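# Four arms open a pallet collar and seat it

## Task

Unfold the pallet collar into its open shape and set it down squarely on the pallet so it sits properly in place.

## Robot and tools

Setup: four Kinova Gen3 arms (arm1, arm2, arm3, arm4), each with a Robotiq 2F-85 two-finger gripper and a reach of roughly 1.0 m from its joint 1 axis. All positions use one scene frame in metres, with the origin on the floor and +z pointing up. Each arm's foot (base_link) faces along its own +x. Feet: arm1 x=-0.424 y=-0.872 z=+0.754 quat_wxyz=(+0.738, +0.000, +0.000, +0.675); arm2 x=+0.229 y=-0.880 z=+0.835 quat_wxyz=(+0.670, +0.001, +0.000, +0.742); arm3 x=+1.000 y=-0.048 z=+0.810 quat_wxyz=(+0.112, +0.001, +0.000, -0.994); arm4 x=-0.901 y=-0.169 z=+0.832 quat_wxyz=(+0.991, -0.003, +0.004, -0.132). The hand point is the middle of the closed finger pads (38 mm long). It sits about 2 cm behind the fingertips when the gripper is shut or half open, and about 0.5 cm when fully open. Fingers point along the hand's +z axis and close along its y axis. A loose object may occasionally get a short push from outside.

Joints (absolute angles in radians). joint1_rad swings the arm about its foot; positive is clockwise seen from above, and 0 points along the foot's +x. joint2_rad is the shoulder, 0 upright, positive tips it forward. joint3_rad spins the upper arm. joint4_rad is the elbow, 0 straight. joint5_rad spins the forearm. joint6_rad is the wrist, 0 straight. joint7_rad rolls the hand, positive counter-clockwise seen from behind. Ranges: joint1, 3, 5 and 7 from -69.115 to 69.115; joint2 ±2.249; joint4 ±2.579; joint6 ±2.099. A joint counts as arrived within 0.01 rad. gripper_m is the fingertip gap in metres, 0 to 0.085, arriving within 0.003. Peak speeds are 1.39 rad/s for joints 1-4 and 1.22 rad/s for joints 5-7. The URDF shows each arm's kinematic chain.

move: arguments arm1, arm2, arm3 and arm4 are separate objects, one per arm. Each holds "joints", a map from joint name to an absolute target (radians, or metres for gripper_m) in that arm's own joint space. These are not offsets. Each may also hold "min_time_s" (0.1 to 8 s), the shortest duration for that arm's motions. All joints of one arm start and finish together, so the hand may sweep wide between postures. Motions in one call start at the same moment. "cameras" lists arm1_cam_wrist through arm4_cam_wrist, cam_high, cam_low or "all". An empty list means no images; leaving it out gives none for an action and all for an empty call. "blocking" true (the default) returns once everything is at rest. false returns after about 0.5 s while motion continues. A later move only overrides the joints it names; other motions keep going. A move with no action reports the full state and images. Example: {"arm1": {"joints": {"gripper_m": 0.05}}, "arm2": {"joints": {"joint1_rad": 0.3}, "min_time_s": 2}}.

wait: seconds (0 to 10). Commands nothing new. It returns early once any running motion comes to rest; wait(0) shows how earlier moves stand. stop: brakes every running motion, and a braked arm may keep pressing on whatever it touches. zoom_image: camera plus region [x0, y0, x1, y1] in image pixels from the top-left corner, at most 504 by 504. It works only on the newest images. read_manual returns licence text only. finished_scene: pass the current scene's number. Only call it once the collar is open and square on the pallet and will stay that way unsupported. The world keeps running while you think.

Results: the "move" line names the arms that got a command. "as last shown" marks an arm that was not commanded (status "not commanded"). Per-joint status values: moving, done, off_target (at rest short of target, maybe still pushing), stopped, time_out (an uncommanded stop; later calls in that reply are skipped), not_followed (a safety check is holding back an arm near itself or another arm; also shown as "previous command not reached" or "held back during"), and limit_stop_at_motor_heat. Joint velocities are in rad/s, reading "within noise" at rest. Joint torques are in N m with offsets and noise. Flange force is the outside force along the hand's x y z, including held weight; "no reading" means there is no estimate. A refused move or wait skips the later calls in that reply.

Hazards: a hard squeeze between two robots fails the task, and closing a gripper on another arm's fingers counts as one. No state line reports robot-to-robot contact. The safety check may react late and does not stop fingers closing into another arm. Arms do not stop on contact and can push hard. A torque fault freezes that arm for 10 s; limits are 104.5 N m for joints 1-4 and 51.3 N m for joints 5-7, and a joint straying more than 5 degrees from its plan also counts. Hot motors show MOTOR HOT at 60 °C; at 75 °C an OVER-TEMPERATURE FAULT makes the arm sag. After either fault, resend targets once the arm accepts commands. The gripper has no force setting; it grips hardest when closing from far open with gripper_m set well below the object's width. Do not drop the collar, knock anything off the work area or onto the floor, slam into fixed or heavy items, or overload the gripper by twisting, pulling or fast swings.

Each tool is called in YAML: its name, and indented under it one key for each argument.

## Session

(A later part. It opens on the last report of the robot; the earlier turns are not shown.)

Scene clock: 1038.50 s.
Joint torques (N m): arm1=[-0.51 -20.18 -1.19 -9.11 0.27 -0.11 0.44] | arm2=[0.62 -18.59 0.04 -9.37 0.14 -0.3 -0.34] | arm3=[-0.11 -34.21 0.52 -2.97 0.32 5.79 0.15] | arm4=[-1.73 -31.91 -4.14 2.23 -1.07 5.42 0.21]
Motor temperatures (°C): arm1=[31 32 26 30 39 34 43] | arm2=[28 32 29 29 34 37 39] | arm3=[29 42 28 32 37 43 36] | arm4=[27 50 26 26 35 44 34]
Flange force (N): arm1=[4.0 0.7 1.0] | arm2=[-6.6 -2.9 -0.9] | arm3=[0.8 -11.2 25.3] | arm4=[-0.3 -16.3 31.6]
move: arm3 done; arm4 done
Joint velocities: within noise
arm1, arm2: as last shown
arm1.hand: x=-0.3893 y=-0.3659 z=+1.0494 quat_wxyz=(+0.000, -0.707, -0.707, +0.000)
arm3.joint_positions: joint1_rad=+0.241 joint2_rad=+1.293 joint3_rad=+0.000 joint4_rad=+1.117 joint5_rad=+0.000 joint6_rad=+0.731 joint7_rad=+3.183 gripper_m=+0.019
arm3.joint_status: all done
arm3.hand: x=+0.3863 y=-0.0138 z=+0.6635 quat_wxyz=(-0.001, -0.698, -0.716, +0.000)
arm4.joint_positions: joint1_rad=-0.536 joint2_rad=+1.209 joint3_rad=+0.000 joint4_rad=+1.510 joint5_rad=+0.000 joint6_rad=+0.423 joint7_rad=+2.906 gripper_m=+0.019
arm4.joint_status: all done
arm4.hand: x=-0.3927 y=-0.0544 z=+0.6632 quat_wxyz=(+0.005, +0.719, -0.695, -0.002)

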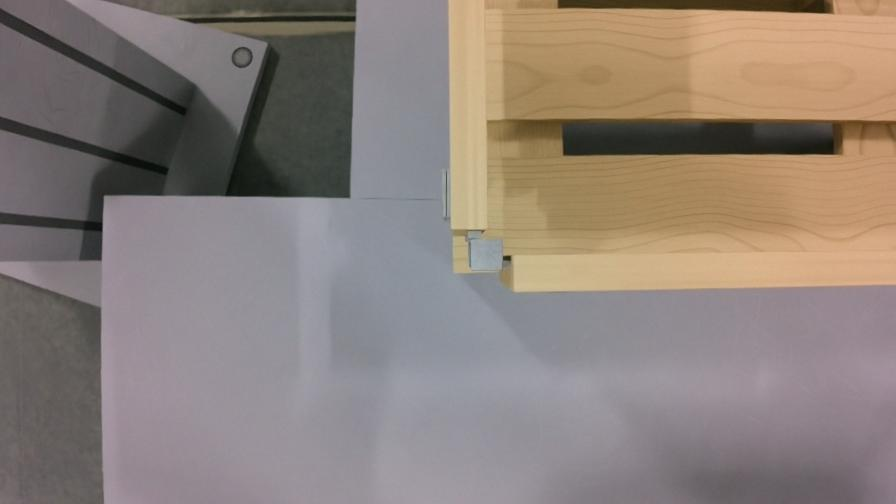

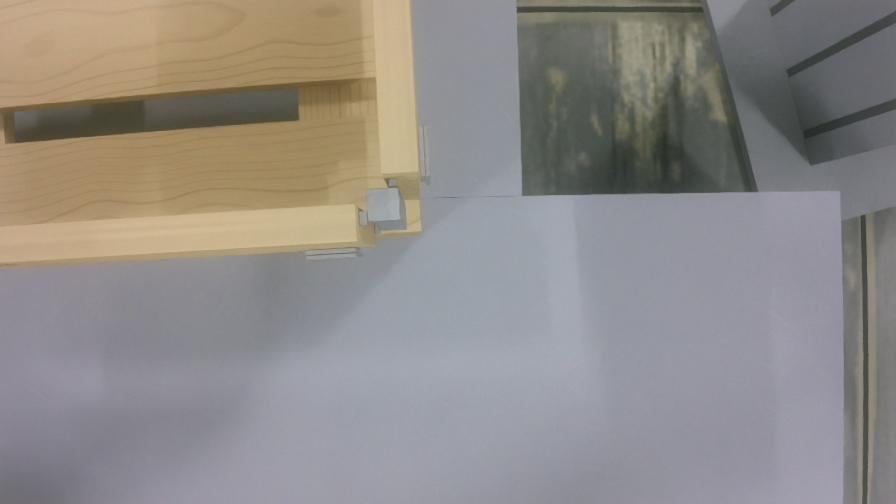

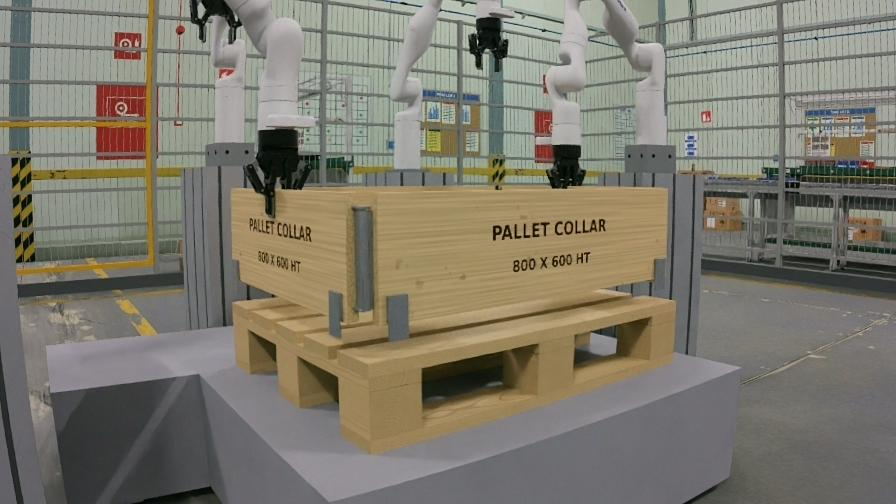

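move:
  arm4: {"joints":{"joint1_rad":-0.54133,"joint2_rad":1.2462,"joint4_rad":1.49731,"joint6_rad":0.39808,"joint7_rad":2.90081},"min_time_s":2.5}
  arm3: {"joints":{"joint1_rad":0.2444,"joint2_rad":1.33432,"joint4_rad":1.08393,"joint6_rad":0.72334,"joint7_rad":3.18685},"min_time_s":2.5}

move:
  arm4: {"joints":{"joint2_rad":1.29258,"joint4_rad":1.47086,"joint6_rad":0.37815},"min_time_s":3}
  arm3: {"joints":{"joint2_rad":1.37517,"joint4_rad":1.05862,"joint6_rad":0.7078},"min_time_s":3}
  cameras: ["arm1_cam_wrist","arm2_cam_wrist","cam_low"]

zoom_image:
  camera: "arm1_cam_wrist"
  region: [400, 150, 600, 350]

zoom_image:
  camera: "arm2_cam_wrist"
  region: [300, 150, 500, 350]

zoom_image:
  camera: "cam_low"
  region: [220, 240, 460, 460]

zoom_image:
  camera: "cam_low"
  region: [500, 220, 700, 400]

Scene clock: 1083.77 s.
Joint torques (N m): arm1=[-0.5 -20.2 -1.15 -9.12 0.25 -0.08 0.36] | arm2=[0.56 -18.57 -0.05 -9.34 0.18 -0.27 -0.41] | arm3=[0.09 -33.37 0.59 -2.09 0.3 6.31 0.07] | arm4=[-1.92 -31.33 -4.36 3.21 -0.99 5.68 0.29]
Motor temperatures (°C): arm1=[31 32 26 30 39 34 43] | arm2=[28 32 29 29 34 37 39] | arm3=[29 41 28 32 37 43 36] | arm4=[27 48 26 25 35 44 34]
Flange force (N): arm1=[3.9 0.8 1.1] | arm2=[-6.7 -2.7 -0.9] | arm3=[0.6 -11.9 24.8] | arm4=[-0.3 -17.3 31.8]
move: arm3 done; arm4 done
Joint velocities: within noise
arm1, arm2: as last shown
arm3.joint_positions: joint1_rad=+0.244 joint2_rad=+1.334 joint3_rad=+0.000 joint4_rad=+1.084 joint5_rad=+0.000 joint6_rad=+0.723 joint7_rad=+3.187 gripper_m=+0.019
arm3.joint_status: all done
arm3.hand: x=+0.3839 y=-0.0114 z=+0.6450 quat_wxyz=(-0.001, -0.698, -0.716, +0.000)
arm4.joint_positions: joint1_rad=-0.541 joint2_rad=+1.246 joint3_rad=+0.000 joint4_rad=+1.497 joint5_rad=+0.000 joint6_rad=+0.398 joint7_rad=+2.901 gripper_m=+0.019
arm4.joint_status: all done
arm4.hand: x=-0.3953 y=-0.0521 z=+0.6452 quat_wxyz=(+0.005, +0.719, -0.695, -0.002)
pictures: none

Scene clock: 1087.07 s.
Joint torques (N m): arm1=[-0.56 -20.17 -1.18 -9.1 0.3 -0.13 0.34] | arm2=[0.63 -18.65 -0.03 -9.35 0.18 -0.32 -0.36] | arm3=[4.35 -27.41 3.22 -2.45 0.59 4.45 0.16] | arm4=[-0.83 -32.33 -0.66 0.8 -0.13 4.61 -0.16]
Motor temperatures (°C): arm1=[31 32 26 30 39 34 43] | arm2=[28 32 29 29 34 37 39] | arm3=[29 41 28 32 37 43 36] | arm4=[27 48 26 25 35 44 34]
Flange force (N): arm1=[4.0 1.0 0.9] | arm2=[-6.4 -2.8 -1.0] | arm3=[-6.9 -5.4 10.7] | arm4=[-0.2 -10.4 29.9]
move: arm3 done; arm4 done
Joint velocities: within noise
arm1, arm2: as last shown
arm3.joint_positions: joint1_rad=+0.244 joint2_rad=+1.375 joint3_rad=+0.000 joint4_rad=+1.059 joint5_rad=+0.000 joint6_rad=+0.708 joint7_rad=+3.187 gripper_m=+0.019
arm3.joint_status: all done
arm3.hand: x=+0.3839 y=-0.0114 z=+0.6250 quat_wxyz=(-0.001, -0.698, -0.716, +0.000)
arm4.joint_positions: joint1_rad=-0.541 joint2_rad=+1.293 joint3_rad=+0.000 joint4_rad=+1.471 joint5_rad=+0.000 joint6_rad=+0.378 joint7_rad=+2.901 gripper_m=+0.019
arm4.joint_status: all done
arm4.hand: x=-0.3955 y=-0.0522 z=+0.6242 quat_wxyz=(+0.005, +0.719, -0.695, -0.002)

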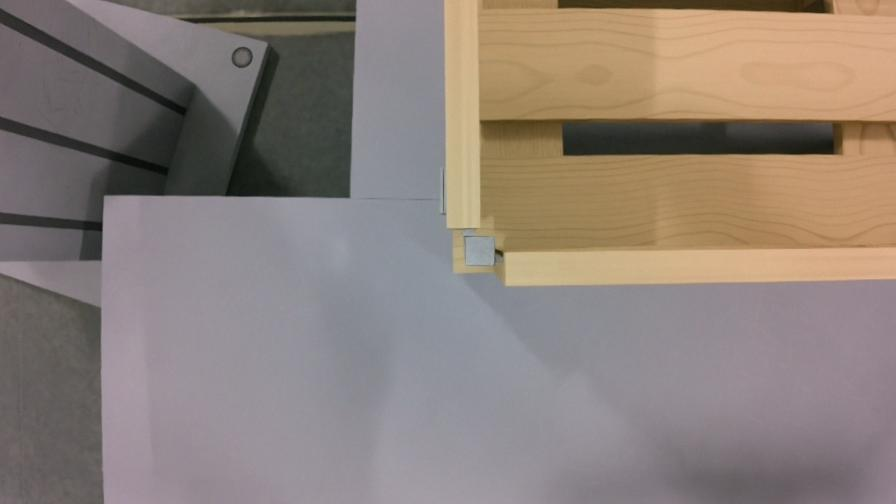

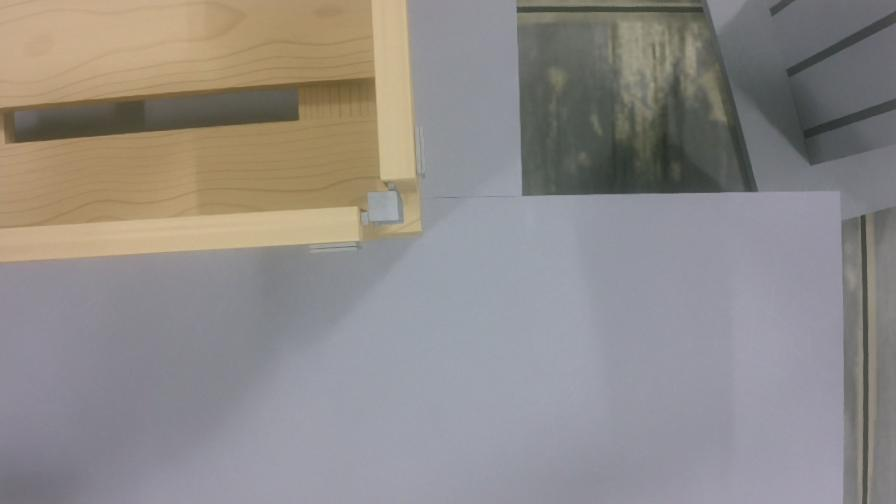

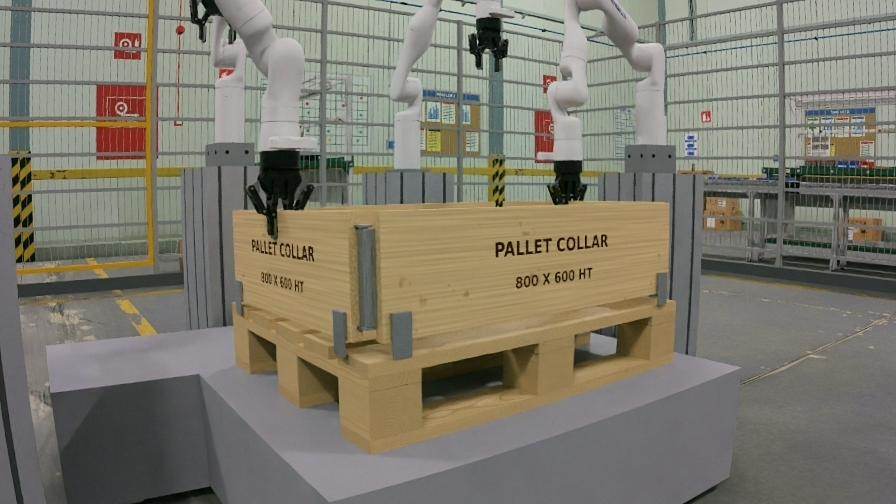

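Scaled by 2.520 from the camera's image (finer frame: 1280x720).

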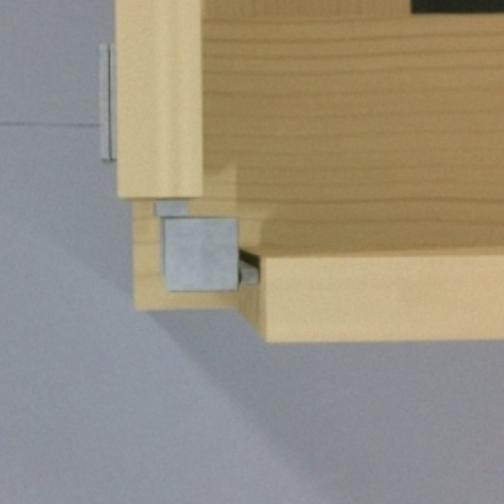

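Scaled by 2.520 from the camera's image (finer frame: 1280x720).

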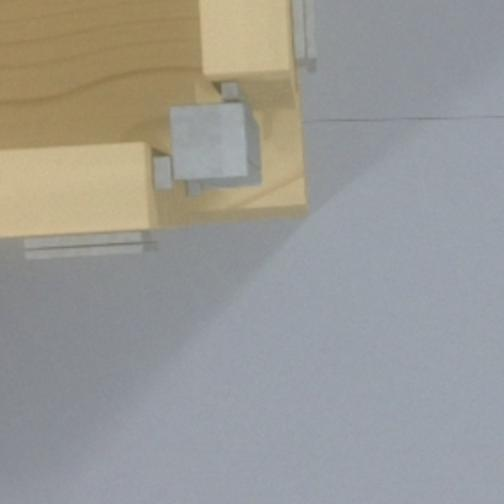

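Scaled by 2.100 from the camera's image (finer frame: 1280x720).

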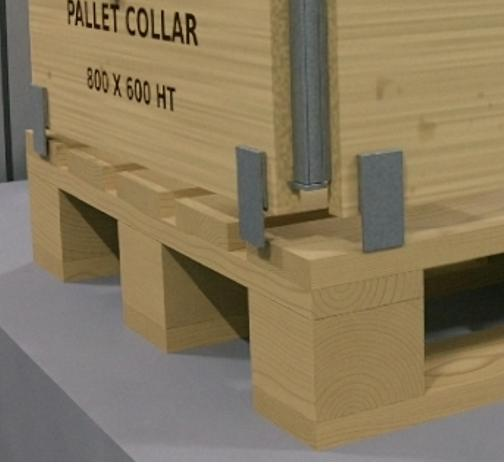

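Scaled by 2.520 from the camera's image (finer frame: 1280x720).

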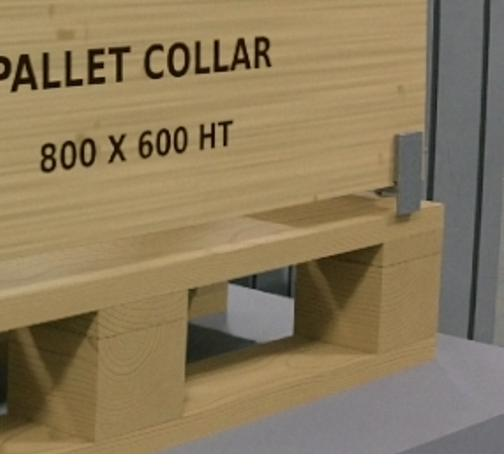

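wait:
  seconds: 0.1
  cameras: ["cam_high","arm3_cam_wrist","arm4_cam_wrist"]

zoom_image:
  camera: "cam_high"
  region: [260, 260, 560, 460]

Scene clock: 1112.93 s.
Joint torques (N m): arm1=[-0.54 -20.26 -1.22 -9.07 0.28 -0.1 0.37] | arm2=[0.56 -18.63 -0.01 -9.25 0.16 -0.26 -0.33] | arm3=[4.18 -27.15 3.02 -2.02 0.59 4.51 -0.26] | arm4=[-0.92 -32.25 -0.76 0.97 -0.16 4.69 -0.14]
Motor temperatures (°C): arm1=[31 32 26 30 39 34 43] | arm2=[28 32 29 29 34 37 39] | arm3=[29 41 28 32 37 43 36] | arm4=[27 47 26 25 35 44 34]
Flange force (N): arm1=[4.3 0.9 0.9] | arm2=[-6.1 -2.6 -1.0] | arm3=[-5.9 -7.0 10.8] | arm4=[-0.1 -10.8 30.0]
Joint velocities: within noise
arm1.joint_positions: joint1_rad=-0.071 joint2_rad=+0.485 joint3_rad=+0.000 joint4_rad=+1.245 joint5_rad=+0.000 joint6_rad=+1.412 joint7_rad=-1.552 gripper_m=+0.060
arm1.joint_status: not commanded
arm1.hand: x=-0.3893 y=-0.3659 z=+1.0494 quat_wxyz=(+0.000, -0.707, -0.707, +0.000)
arm2.joint_positions: joint1_rad=+0.395 joint2_rad=+0.625 joint3_rad=+0.000 joint4_rad=+1.269 joint5_rad=+0.000 joint6_rad=+1.248 joint7_rad=-1.277 gripper_m=+0.060
arm2.joint_status: not commanded
arm2.hand: x=+0.4104 y=-0.3667 z=+1.0509 quat_wxyz=(+0.001, -0.707, -0.707, +0.000)
arm3.joint_positions: joint1_rad=+0.244 joint2_rad=+1.375 joint3_rad=+0.000 joint4_rad=+1.059 joint5_rad=+0.000 joint6_rad=+0.708 joint7_rad=+3.187 gripper_m=+0.019
arm3.joint_status: all done
arm3.hand: x=+0.3840 y=-0.0114 z=+0.6250 quat_wxyz=(-0.001, -0.698, -0.716, +0.000)
arm4.joint_positions: joint1_rad=-0.541 joint2_rad=+1.293 joint3_rad=+0.000 joint4_rad=+1.471 joint5_rad=+0.000 joint6_rad=+0.378 joint7_rad=+2.901 gripper_m=+0.019
arm4.joint_status: all done
arm4.hand: x=-0.3955 y=-0.0522 z=+0.6242 quat_wxyz=(+0.005, +0.719, -0.695, -0.002)
wait: 0.10 s; at rest from the start
pictures: arm3_cam_wrist, arm4_cam_wrist, cam_high

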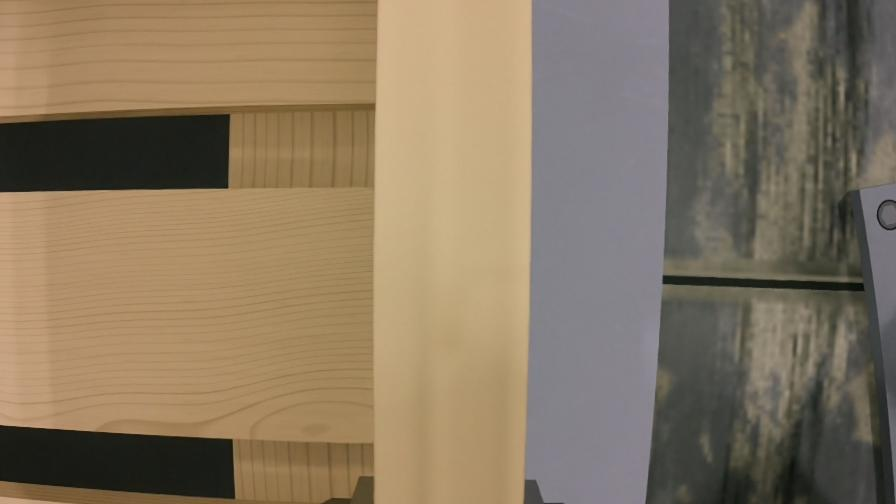

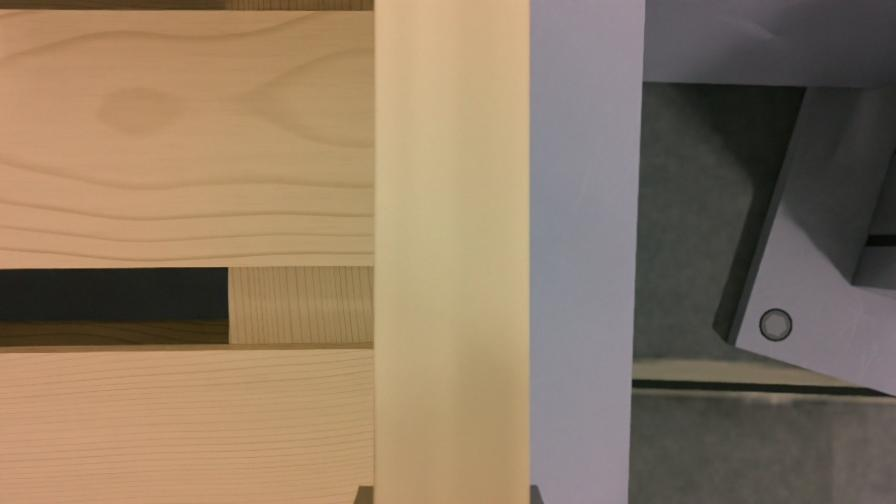

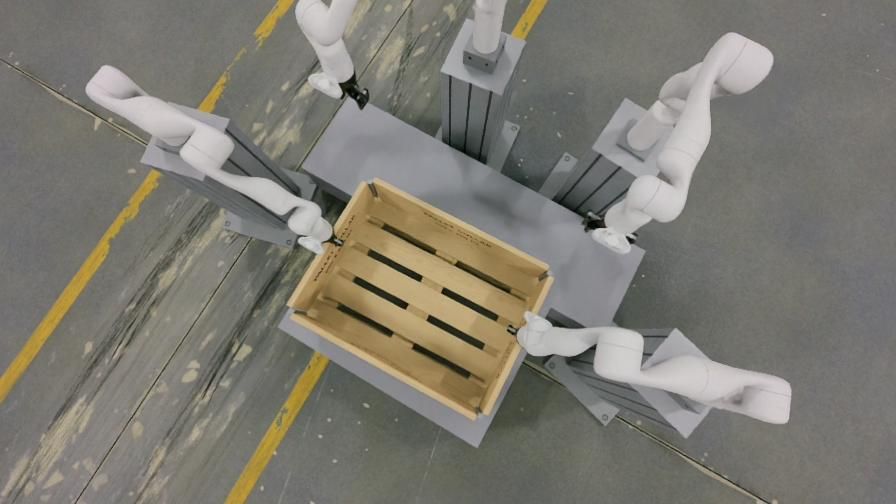

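Scaled by 1.680 from the camera's image (finer frame: 1280x720).

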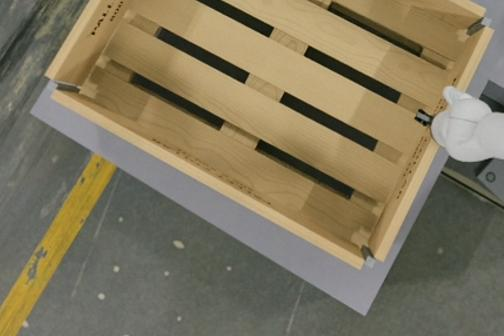

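move:
  cameras: ["arm2_cam_wrist","cam_low"]

zoom_image:
  camera: "arm2_cam_wrist"
  region: [390, 110, 450, 250]

zoom_image:
  camera: "arm2_cam_wrist"
  region: [290, 200, 440, 270]

zoom_image:
  camera: "cam_low"
  region: [630, 250, 700, 320]

zoom_image:
  camera: "cam_low"
  region: [220, 270, 420, 370]

Scene clock: 1146.37 s.
Joint torques (N m): arm1=[-0.57 -20.21 -1.15 -9.02 0.28 -0.1 0.4] | arm2=[0.51 -18.57 -0.04 -9.31 0.21 -0.28 -0.35] | arm3=[4.22 -27.12 2.99 -2.01 0.61 4.5 -0.25] | arm4=[-0.95 -32.25 -0.79 1.03 -0.18 4.69 -0.11]
Motor temperatures (°C): arm1=[31 32 26 30 39 34 43] | arm2=[28 32 28 29 34 36 39] | arm3=[29 42 28 32 36 43 36] | arm4=[27 48 26 25 35 44 34]
Flange force (N): arm1=[4.4 0.9 0.8] | arm2=[-6.5 -2.6 -1.0] | arm3=[-6.0 -7.0 10.8] | arm4=[-0.1 -11.0 30.1]
Joint velocities: within noise
arm1.joint_positions: joint1_rad=-0.071 joint2_rad=+0.485 joint3_rad=+0.000 joint4_rad=+1.245 joint5_rad=+0.000 joint6_rad=+1.412 joint7_rad=-1.552 gripper_m=+0.060
arm1.joint_status: not commanded
arm1.hand: x=-0.3893 y=-0.3659 z=+1.0494 quat_wxyz=(+0.000, -0.707, -0.707, +0.000) (m; scene frame)
arm2.joint_positions: joint1_rad=+0.395 joint2_rad=+0.625 joint3_rad=+0.000 joint4_rad=+1.269 joint5_rad=+0.000 joint6_rad=+1.248 joint7_rad=-1.277 gripper_m=+0.060
arm2.joint_status: not commanded
arm2.hand: x=+0.4104 y=-0.3667 z=+1.0509 quat_wxyz=(+0.001, -0.707, -0.707, +0.000) (m; scene frame)
arm3.joint_positions: joint1_rad=+0.244 joint2_rad=+1.375 joint3_rad=+0.000 joint4_rad=+1.059 joint5_rad=+0.000 joint6_rad=+0.708 joint7_rad=+3.187 gripper_m=+0.019
arm3.joint_status: all done
arm3.hand: x=+0.3839 y=-0.0114 z=+0.6250 quat_wxyz=(-0.001, -0.698, -0.716, +0.000) (m; scene frame)
arm4.joint_positions: joint1_rad=-0.541 joint2_rad=+1.293 joint3_rad=+0.000 joint4_rad=+1.471 joint5_rad=+0.000 joint6_rad=+0.378 joint7_rad=+2.901 gripper_m=+0.019
arm4.joint_status: all done
arm4.hand: x=-0.3955 y=-0.0522 z=+0.6242 quat_wxyz=(+0.005, +0.719, -0.695, -0.002) (m; scene frame)
pictures: arm2_cam_wrist, cam_low

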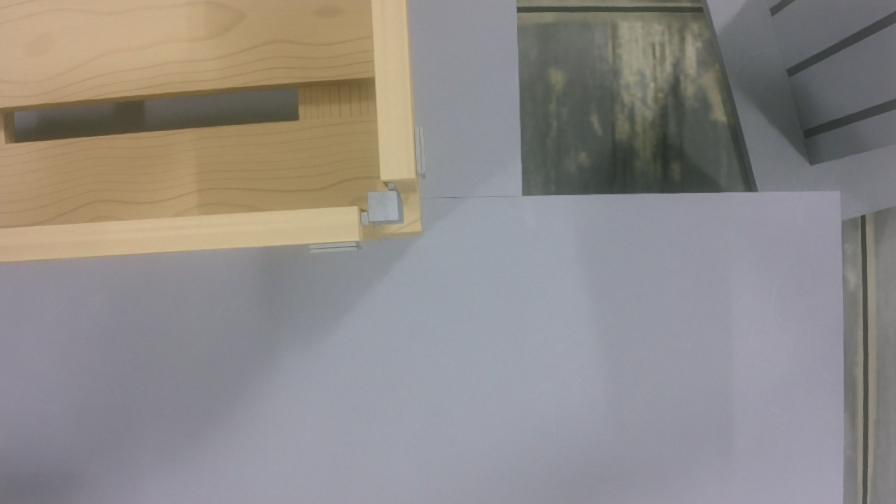

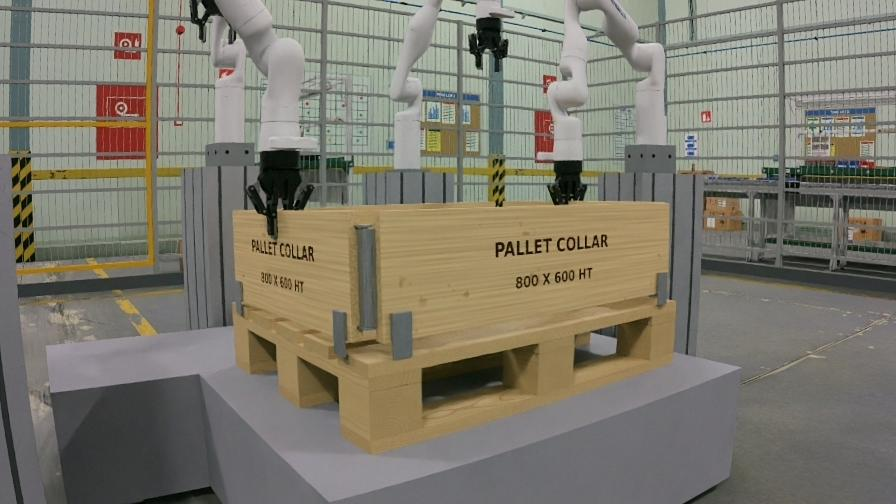

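Scaled by 3.600 from the camera's image (finer frame: 1280x720).

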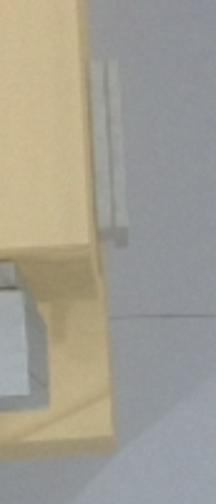

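Scaled by 3.360 from the camera's image (finer frame: 1280x720).

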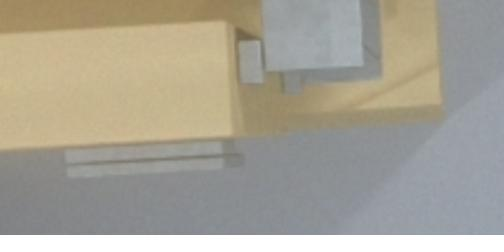

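Scaled by 7.200 from the camera's image (finer frame: 1280x720).

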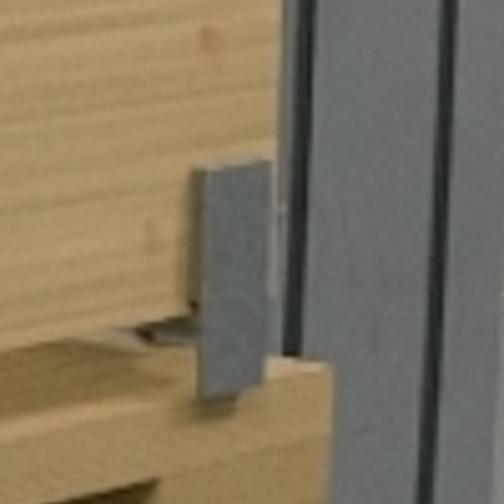

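Scaled by 2.520 from the camera's image (finer frame: 1280x720).

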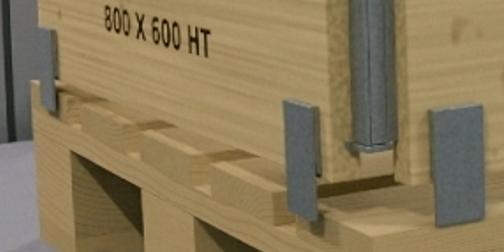

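move:
  arm4: {"joints":{"joint2_rad":1.2462,"joint4_rad":1.49731,"joint6_rad":0.39808},"min_time_s":2}
  arm3: {"joints":{"joint2_rad":1.33432,"joint4_rad":1.08393,"joint6_rad":0.72334},"min_time_s":2}

move:
  arm4: {"joints":{"joint1_rad":-0.5450,"joint7_rad":2.8971},"min_time_s":1}
  arm3: {"joints":{"joint1_rad":0.2476,"joint7_rad":3.1900},"min_time_s":1}

move:
  arm4: {"joints":{"joint2_rad":1.29258,"joint4_rad":1.47086,"joint6_rad":0.37815},"min_time_s":3}
  arm3: {"joints":{"joint2_rad":1.37517,"joint4_rad":1.05862,"joint6_rad":0.7078},"min_time_s":3}

Scene clock: 1183.40 s.
Joint torques (N m): arm1=[-0.59 -20.2 -1.16 -9.08 0.27 -0.09 0.36] | arm2=[0.6 -18.6 -0.09 -9.32 0.25 -0.31 -0.35] | arm3=[0.33 -34.18 1.67 -3.55 0.73 5.48 -0.26] | arm4=[-1.37 -33.25 -2.61 1.14 -0.49 4.67 0.29]
Motor temperatures (°C): arm1=[31 32 26 30 39 34 43] | arm2=[28 32 28 29 34 36 39] | arm3=[29 42 28 31 36 43 36] | arm4=[27 48 26 25 35 44 34]
Flange force (N): arm1=[4.1 1.0 1.0] | arm2=[-6.4 -2.7 -1.1] | arm3=[0.5 -8.5 24.1] | arm4=[-0.7 -13.7 32.6]
move: arm3 done; arm4 done
Joint velocities: within noise
arm1, arm2: as last shown
arm3.joint_positions: joint1_rad=+0.244 joint2_rad=+1.334 joint3_rad=+0.000 joint4_rad=+1.084 joint5_rad=+0.000 joint6_rad=+0.723 joint7_rad=+3.187 gripper_m=+0.019
arm3.joint_status: all done
arm3.hand: x=+0.3839 y=-0.0114 z=+0.6450 quat_wxyz=(-0.001, -0.698, -0.716, +0.000)
arm4.joint_positions: joint1_rad=-0.541 joint2_rad=+1.246 joint3_rad=+0.000 joint4_rad=+1.497 joint5_rad=+0.000 joint6_rad=+0.398 joint7_rad=+2.901 gripper_m=+0.019
arm4.joint_status: all done
arm4.hand: x=-0.3953 y=-0.0521 z=+0.6452 quat_wxyz=(+0.005, +0.719, -0.695, -0.002)
pictures: none

Scene clock: 1184.70 s.
Joint torques (N m): arm1=[-0.51 -20.2 -1.14 -9.06 0.29 -0.13 0.4] | arm2=[0.6 -18.64 -0.07 -9.36 0.17 -0.35 -0.34] | arm3=[0.59 -32.58 1.85 -1.42 0.77 6.6 -0.22] | arm4=[-1.88 -31.42 -3.33 3.51 -0.6 5.83 0.33]
Motor temperatures (°C): arm1=[31 32 26 30 39 34 43] | arm2=[28 32 28 29 34 36 39] | arm3=[29 42 28 31 36 43 36] | arm4=[27 48 26 25 35 44 34]
Flange force (N): arm1=[4.3 0.8 0.8] | arm2=[-6.4 -2.8 -1.1] | arm3=[0.5 -13.0 24.3] | arm4=[-0.7 -18.0 32.5]
move: arm3 done; arm4 done
Joint velocities: within noise
arm1, arm2: as last shown
arm3.joint_positions: joint1_rad=+0.248 joint2_rad=+1.334 joint3_rad=+0.000 joint4_rad=+1.084 joint5_rad=+0.000 joint6_rad=+0.723 joint7_rad=+3.190 gripper_m=+0.019
arm3.joint_status: all done
arm3.hand: x=+0.3840 y=-0.0094 z=+0.6450 quat_wxyz=(-0.001, -0.698, -0.716, +0.000)
arm4.joint_positions: joint1_rad=-0.545 joint2_rad=+1.246 joint3_rad=+0.000 joint4_rad=+1.497 joint5_rad=+0.000 joint6_rad=+0.398 joint7_rad=+2.897 gripper_m=+0.019
arm4.joint_status: all done
arm4.hand: x=-0.3957 y=-0.0502 z=+0.6452 quat_wxyz=(+0.005, +0.719, -0.695, -0.002)
pictures: none

Scene clock: 1188.00 s.
Joint torques (N m): arm1=[-0.57 -20.25 -1.15 -9.1 0.27 -0.06 0.39] | arm2=[0.53 -18.57 -0.06 -9.39 0.23 -0.27 -0.33] | arm3=[-1.49 -32.03 -0.48 -1.04 -0.06 6.55 -0.16] | arm4=[-1.74 -30.23 -2.85 4.5 -0.44 6.24 0.25]
Motor temperatures (°C): arm1=[31 32 26 30 39 34 43] | arm2=[28 32 28 29 34 36 39] | arm3=[29 42 28 31 36 43 36] | arm4=[27 48 26 25 35 44 34]
Flange force (N): arm1=[4.1 0.9 1.1] | arm2=[-6.9 -2.8 -0.8] | arm3=[3.7 -13.2 23.7] | arm4=[-0.8 -18.3 31.6]
move: arm3 done; arm4 done
Joint velocities: within noise
arm1, arm2: as last shown
arm3.joint_positions: joint1_rad=+0.248 joint2_rad=+1.375 joint3_rad=+0.000 joint4_rad=+1.059 joint5_rad=+0.000 joint6_rad=+0.708 joint7_rad=+3.190 gripper_m=+0.019
arm3.joint_status: all done
arm3.hand: x=+0.3841 y=-0.0094 z=+0.6250 quat_wxyz=(-0.001, -0.698, -0.716, +0.000)
arm4.joint_positions: joint1_rad=-0.545 joint2_rad=+1.293 joint3_rad=+0.000 joint4_rad=+1.471 joint5_rad=+0.000 joint6_rad=+0.378 joint7_rad=+2.897 gripper_m=+0.019
arm4.joint_status: all done
arm4.hand: x=-0.3959 y=-0.0503 z=+0.6242 quat_wxyz=(+0.005, +0.719, -0.695, -0.002)
pictures: none

move:
  arm4: {"joints":{"joint2_rad":1.3147,"joint4_rad":1.4569,"joint6_rad":0.3700},"min_time_s":2}
  arm3: {"joints":{"joint2_rad":1.3959,"joint4_rad":1.0442,"joint6_rad":0.7015},"min_time_s":2}
  cameras: ["cam_low","arm1_cam_wrist","arm2_cam_wrist"]

zoom_image:
  camera: "cam_low"
  region: [220, 270, 420, 370]

zoom_image:
  camera: "cam_low"
  region: [600, 250, 700, 320]

Scene clock: 1205.67 s.
Joint torques (N m): arm1=[-0.63 -20.24 -1.14 -9.07 0.28 -0.11 0.4] | arm2=[0.54 -18.63 -0.02 -9.34 0.19 -0.26 -0.39] | arm3=[-1.7 -31.82 -0.81 -1.04 -0.15 6.48 -0.15] | arm4=[-1.73 -30.17 -2.72 4.62 -0.45 6.21 0.23]
Motor temperatures (°C): arm1=[31 32 26 30 39 34 43] | arm2=[28 32 28 29 34 36 39] | arm3=[29 42 28 31 36 43 36] | arm4=[27 48 26 25 35 44 34]
Flange force (N): arm1=[4.3 1.0 0.9] | arm2=[-6.6 -2.6 -0.9] | arm3=[4.0 -12.7 23.3] | arm4=[-0.8 -18.2 31.7]
move: arm3 done; arm4 done
Joint velocities: within noise
arm1, arm2: as last shown
arm3.joint_positions: joint1_rad=+0.248 joint2_rad=+1.396 joint3_rad=+0.000 joint4_rad=+1.044 joint5_rad=+0.000 joint6_rad=+0.702 joint7_rad=+3.190 gripper_m=+0.019
arm3.joint_status: all done
arm3.hand: x=+0.3840 y=-0.0094 z=+0.6151 quat_wxyz=(-0.001, -0.698, -0.716, +0.000)
arm4.joint_positions: joint1_rad=-0.545 joint2_rad=+1.315 joint3_rad=+0.000 joint4_rad=+1.457 joint5_rad=+0.000 joint6_rad=+0.370 joint7_rad=+2.897 gripper_m=+0.019
arm4.joint_status: all done
arm4.hand: x=-0.3960 y=-0.0504 z=+0.6143 quat_wxyz=(+0.005, +0.719, -0.695, -0.002)
pictures: arm1_cam_wrist, arm2_cam_wrist, cam_low

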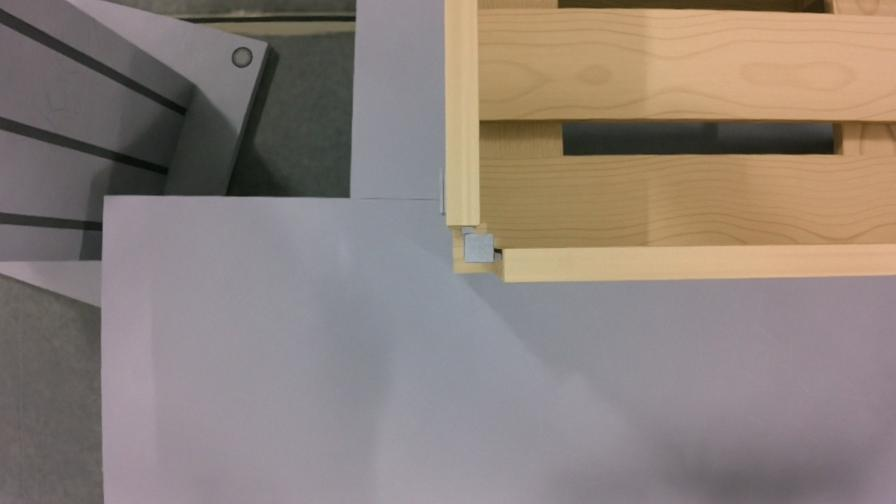

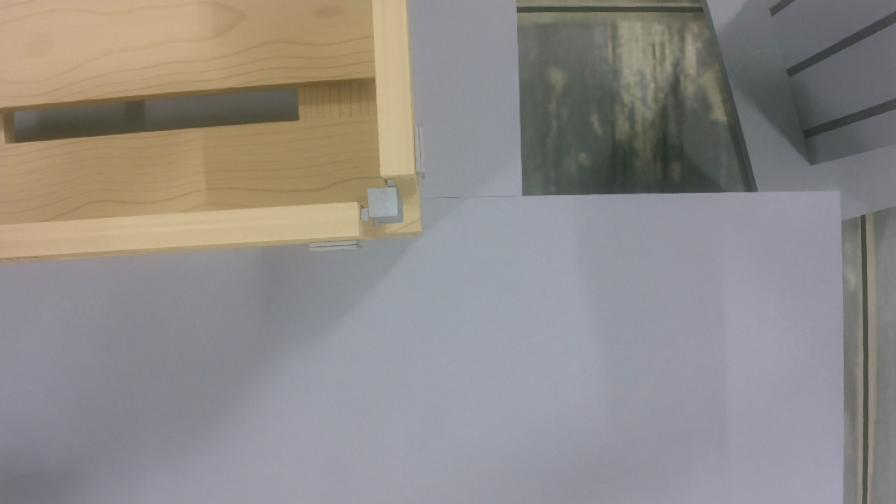

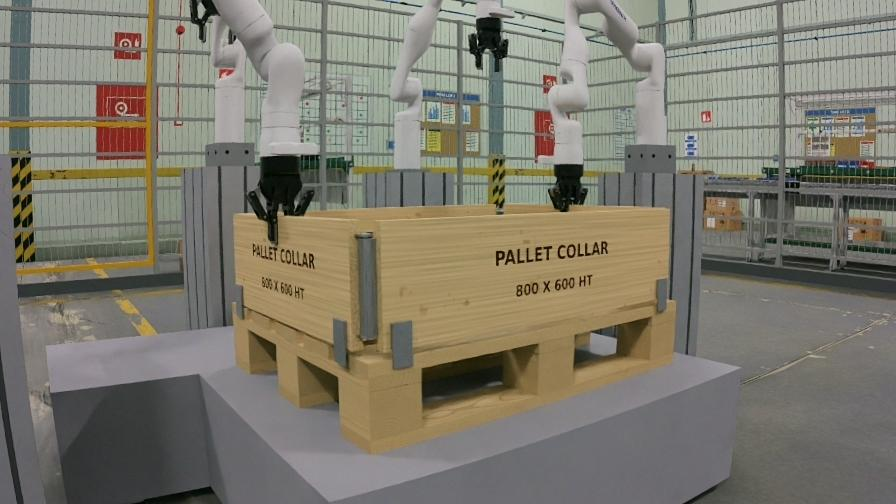

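Scaled by 2.520 from the camera's image (finer frame: 1280x720).

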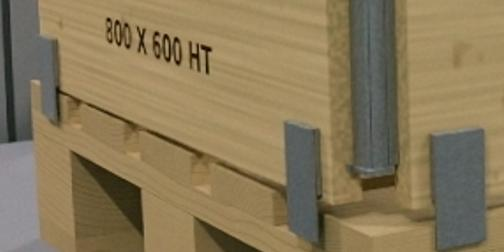

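Scaled by 5.040 from the camera's image (finer frame: 1280x720).

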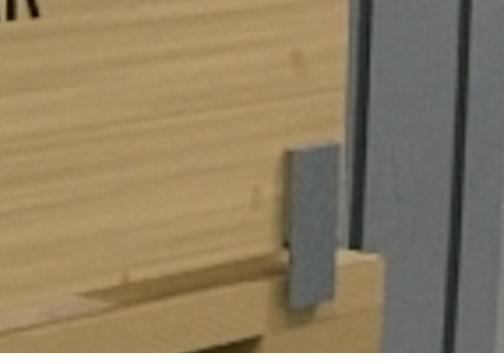

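move:
  arm4: {"joints":{"joint2_rad":1.33274,"joint4_rad":1.44544,"joint6_rad":0.36341},"min_time_s":2}
  arm3: {"joints":{"joint2_rad":1.41294,"joint4_rad":1.03246,"joint6_rad":0.69619},"min_time_s":2}
  cameras: ["cam_low"]

zoom_image:
  camera: "cam_low"
  region: [220, 270, 420, 370]

zoom_image:
  camera: "cam_low"
  region: [600, 250, 700, 320]

Scene clock: 1226.30 s.
Joint torques (N m): arm1=[-0.54 -20.18 -1.13 -9.08 0.3 -0.11 0.37] | arm2=[0.57 -18.6 0 -9.34 0.22 -0.31 -0.31] | arm3=[-8.12 -9.1 -5.14 0.79 -0.86 1.4 -0.29] | arm4=[0.32 -28.39 -1.79 0.27 -0.29 3.51 0.47]
Motor temperatures (°C): arm1=[31 32 26 30 39 34 43] | arm2=[28 32 28 29 34 36 39] | arm3=[29 41 28 31 36 43 36] | arm4=[27 47 26 25 35 44 34]
Flange force (N): arm1=[4.1 0.9 0.9] | arm2=[-6.5 -2.8 -1.0] | arm3=[13.5 -0.1 -25.1] | arm4=[-2.9 -6.6 19.3]
move: arm3 done; arm4 done
Joint velocities: within noise
arm1, arm2: as last shown
arm3.joint_positions: joint1_rad=+0.248 joint2_rad=+1.413 joint3_rad=+0.000 joint4_rad=+1.032 joint5_rad=+0.000 joint6_rad=+0.696 joint7_rad=+3.190 gripper_m=+0.019
arm3.joint_status: all done
arm3.hand: x=+0.3841 y=-0.0094 z=+0.6070 quat_wxyz=(-0.001, -0.698, -0.716, +0.000)
arm4.joint_positions: joint1_rad=-0.545 joint2_rad=+1.333 joint3_rad=+0.000 joint4_rad=+1.445 joint5_rad=+0.000 joint6_rad=+0.363 joint7_rad=+2.897 gripper_m=+0.019
arm4.joint_status: all done
arm4.hand: x=-0.3961 y=-0.0504 z=+0.6062 quat_wxyz=(+0.005, +0.719, -0.695, -0.002)

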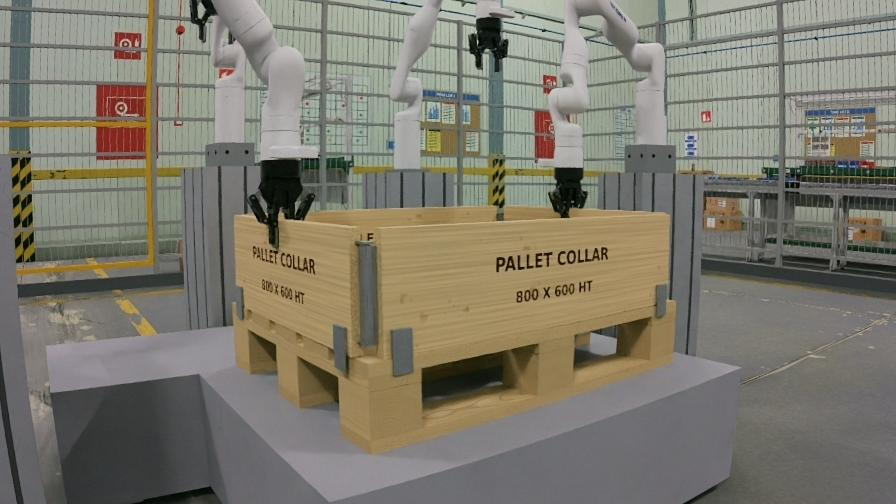

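Scaled by 2.520 from the camera's image (finer frame: 1280x720).

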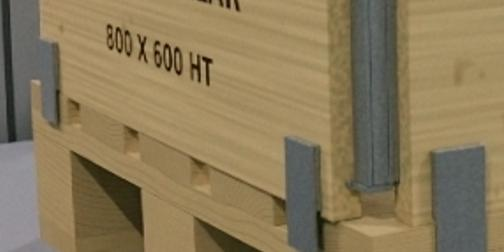

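Scaled by 5.040 from the camera's image (finer frame: 1280x720).

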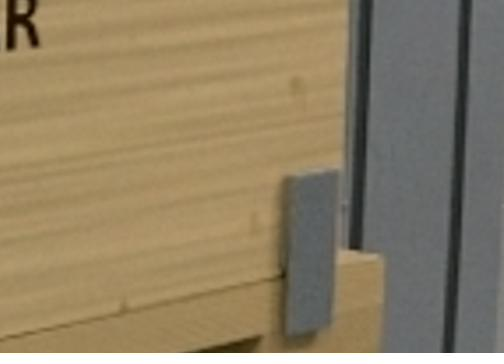

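move:
  arm4: {"joints":{"joint2_rad":1.3417,"joint4_rad":1.4398,"joint6_rad":0.3601},"min_time_s":1.5}
  cameras: ["cam_low"]

zoom_image:
  camera: "cam_low"
  region: [220, 270, 420, 370]

Scene clock: 1234.93 s.
Joint torques (N m): arm1=[-0.57 -20.18 -1.15 -9.07 0.32 -0.1 0.38] | arm2=[0.58 -18.6 0 -9.3 0.21 -0.27 -0.38] | arm3=[-6.74 -7.8 -3.93 1.88 -0.45 1.89 -0.32] | arm4=[-0.15 -0.15 -2.48 -2.43 -0.26 -2.79 0.35]
Motor temperatures (°C): arm1=[31 32 26 30 39 34 43] | arm2=[28 32 28 29 34 36 39] | arm3=[29 41 28 31 36 42 36] | arm4=[27 47 26 25 35 44 34]
Flange force (N): arm1=[4.1 0.9 0.9] | arm2=[-6.4 -2.7 -1.0] | arm3=[11.5 -2.0 -25.9] | arm4=[1.1 7.9 -52.8]
move: arm4 done
Joint velocities: within noise
arm1, arm2, arm3: as last shown
arm4.joint_positions: joint1_rad=-0.545 joint2_rad=+1.342 joint3_rad=+0.000 joint4_rad=+1.440 joint5_rad=+0.000 joint6_rad=+0.360 joint7_rad=+2.897 gripper_m=+0.019
arm4.joint_status: all done
arm4.hand: x=-0.3962 y=-0.0504 z=+0.6022 quat_wxyz=(+0.005, +0.719, -0.695, -0.002)

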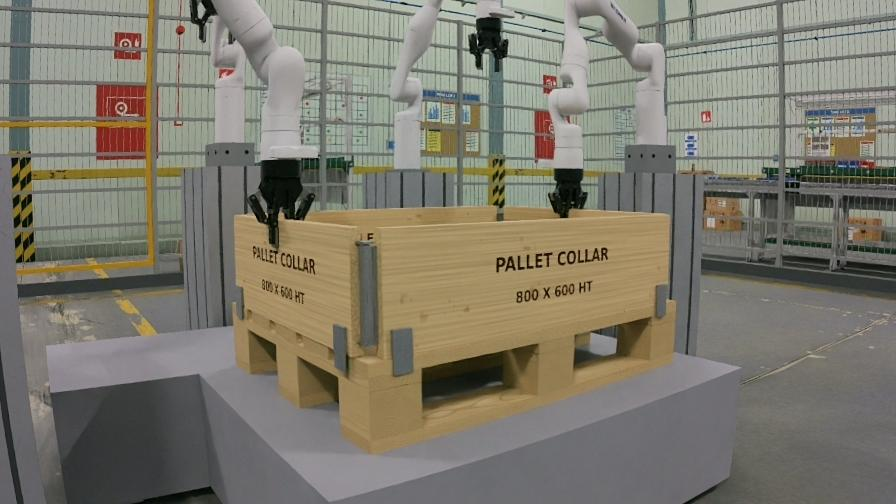

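Scaled by 2.520 from the camera's image (finer frame: 1280x720).

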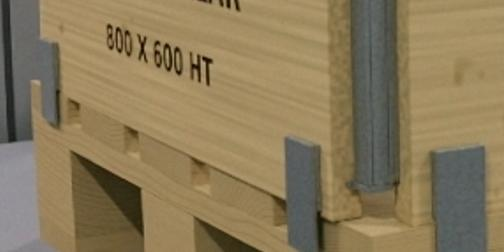

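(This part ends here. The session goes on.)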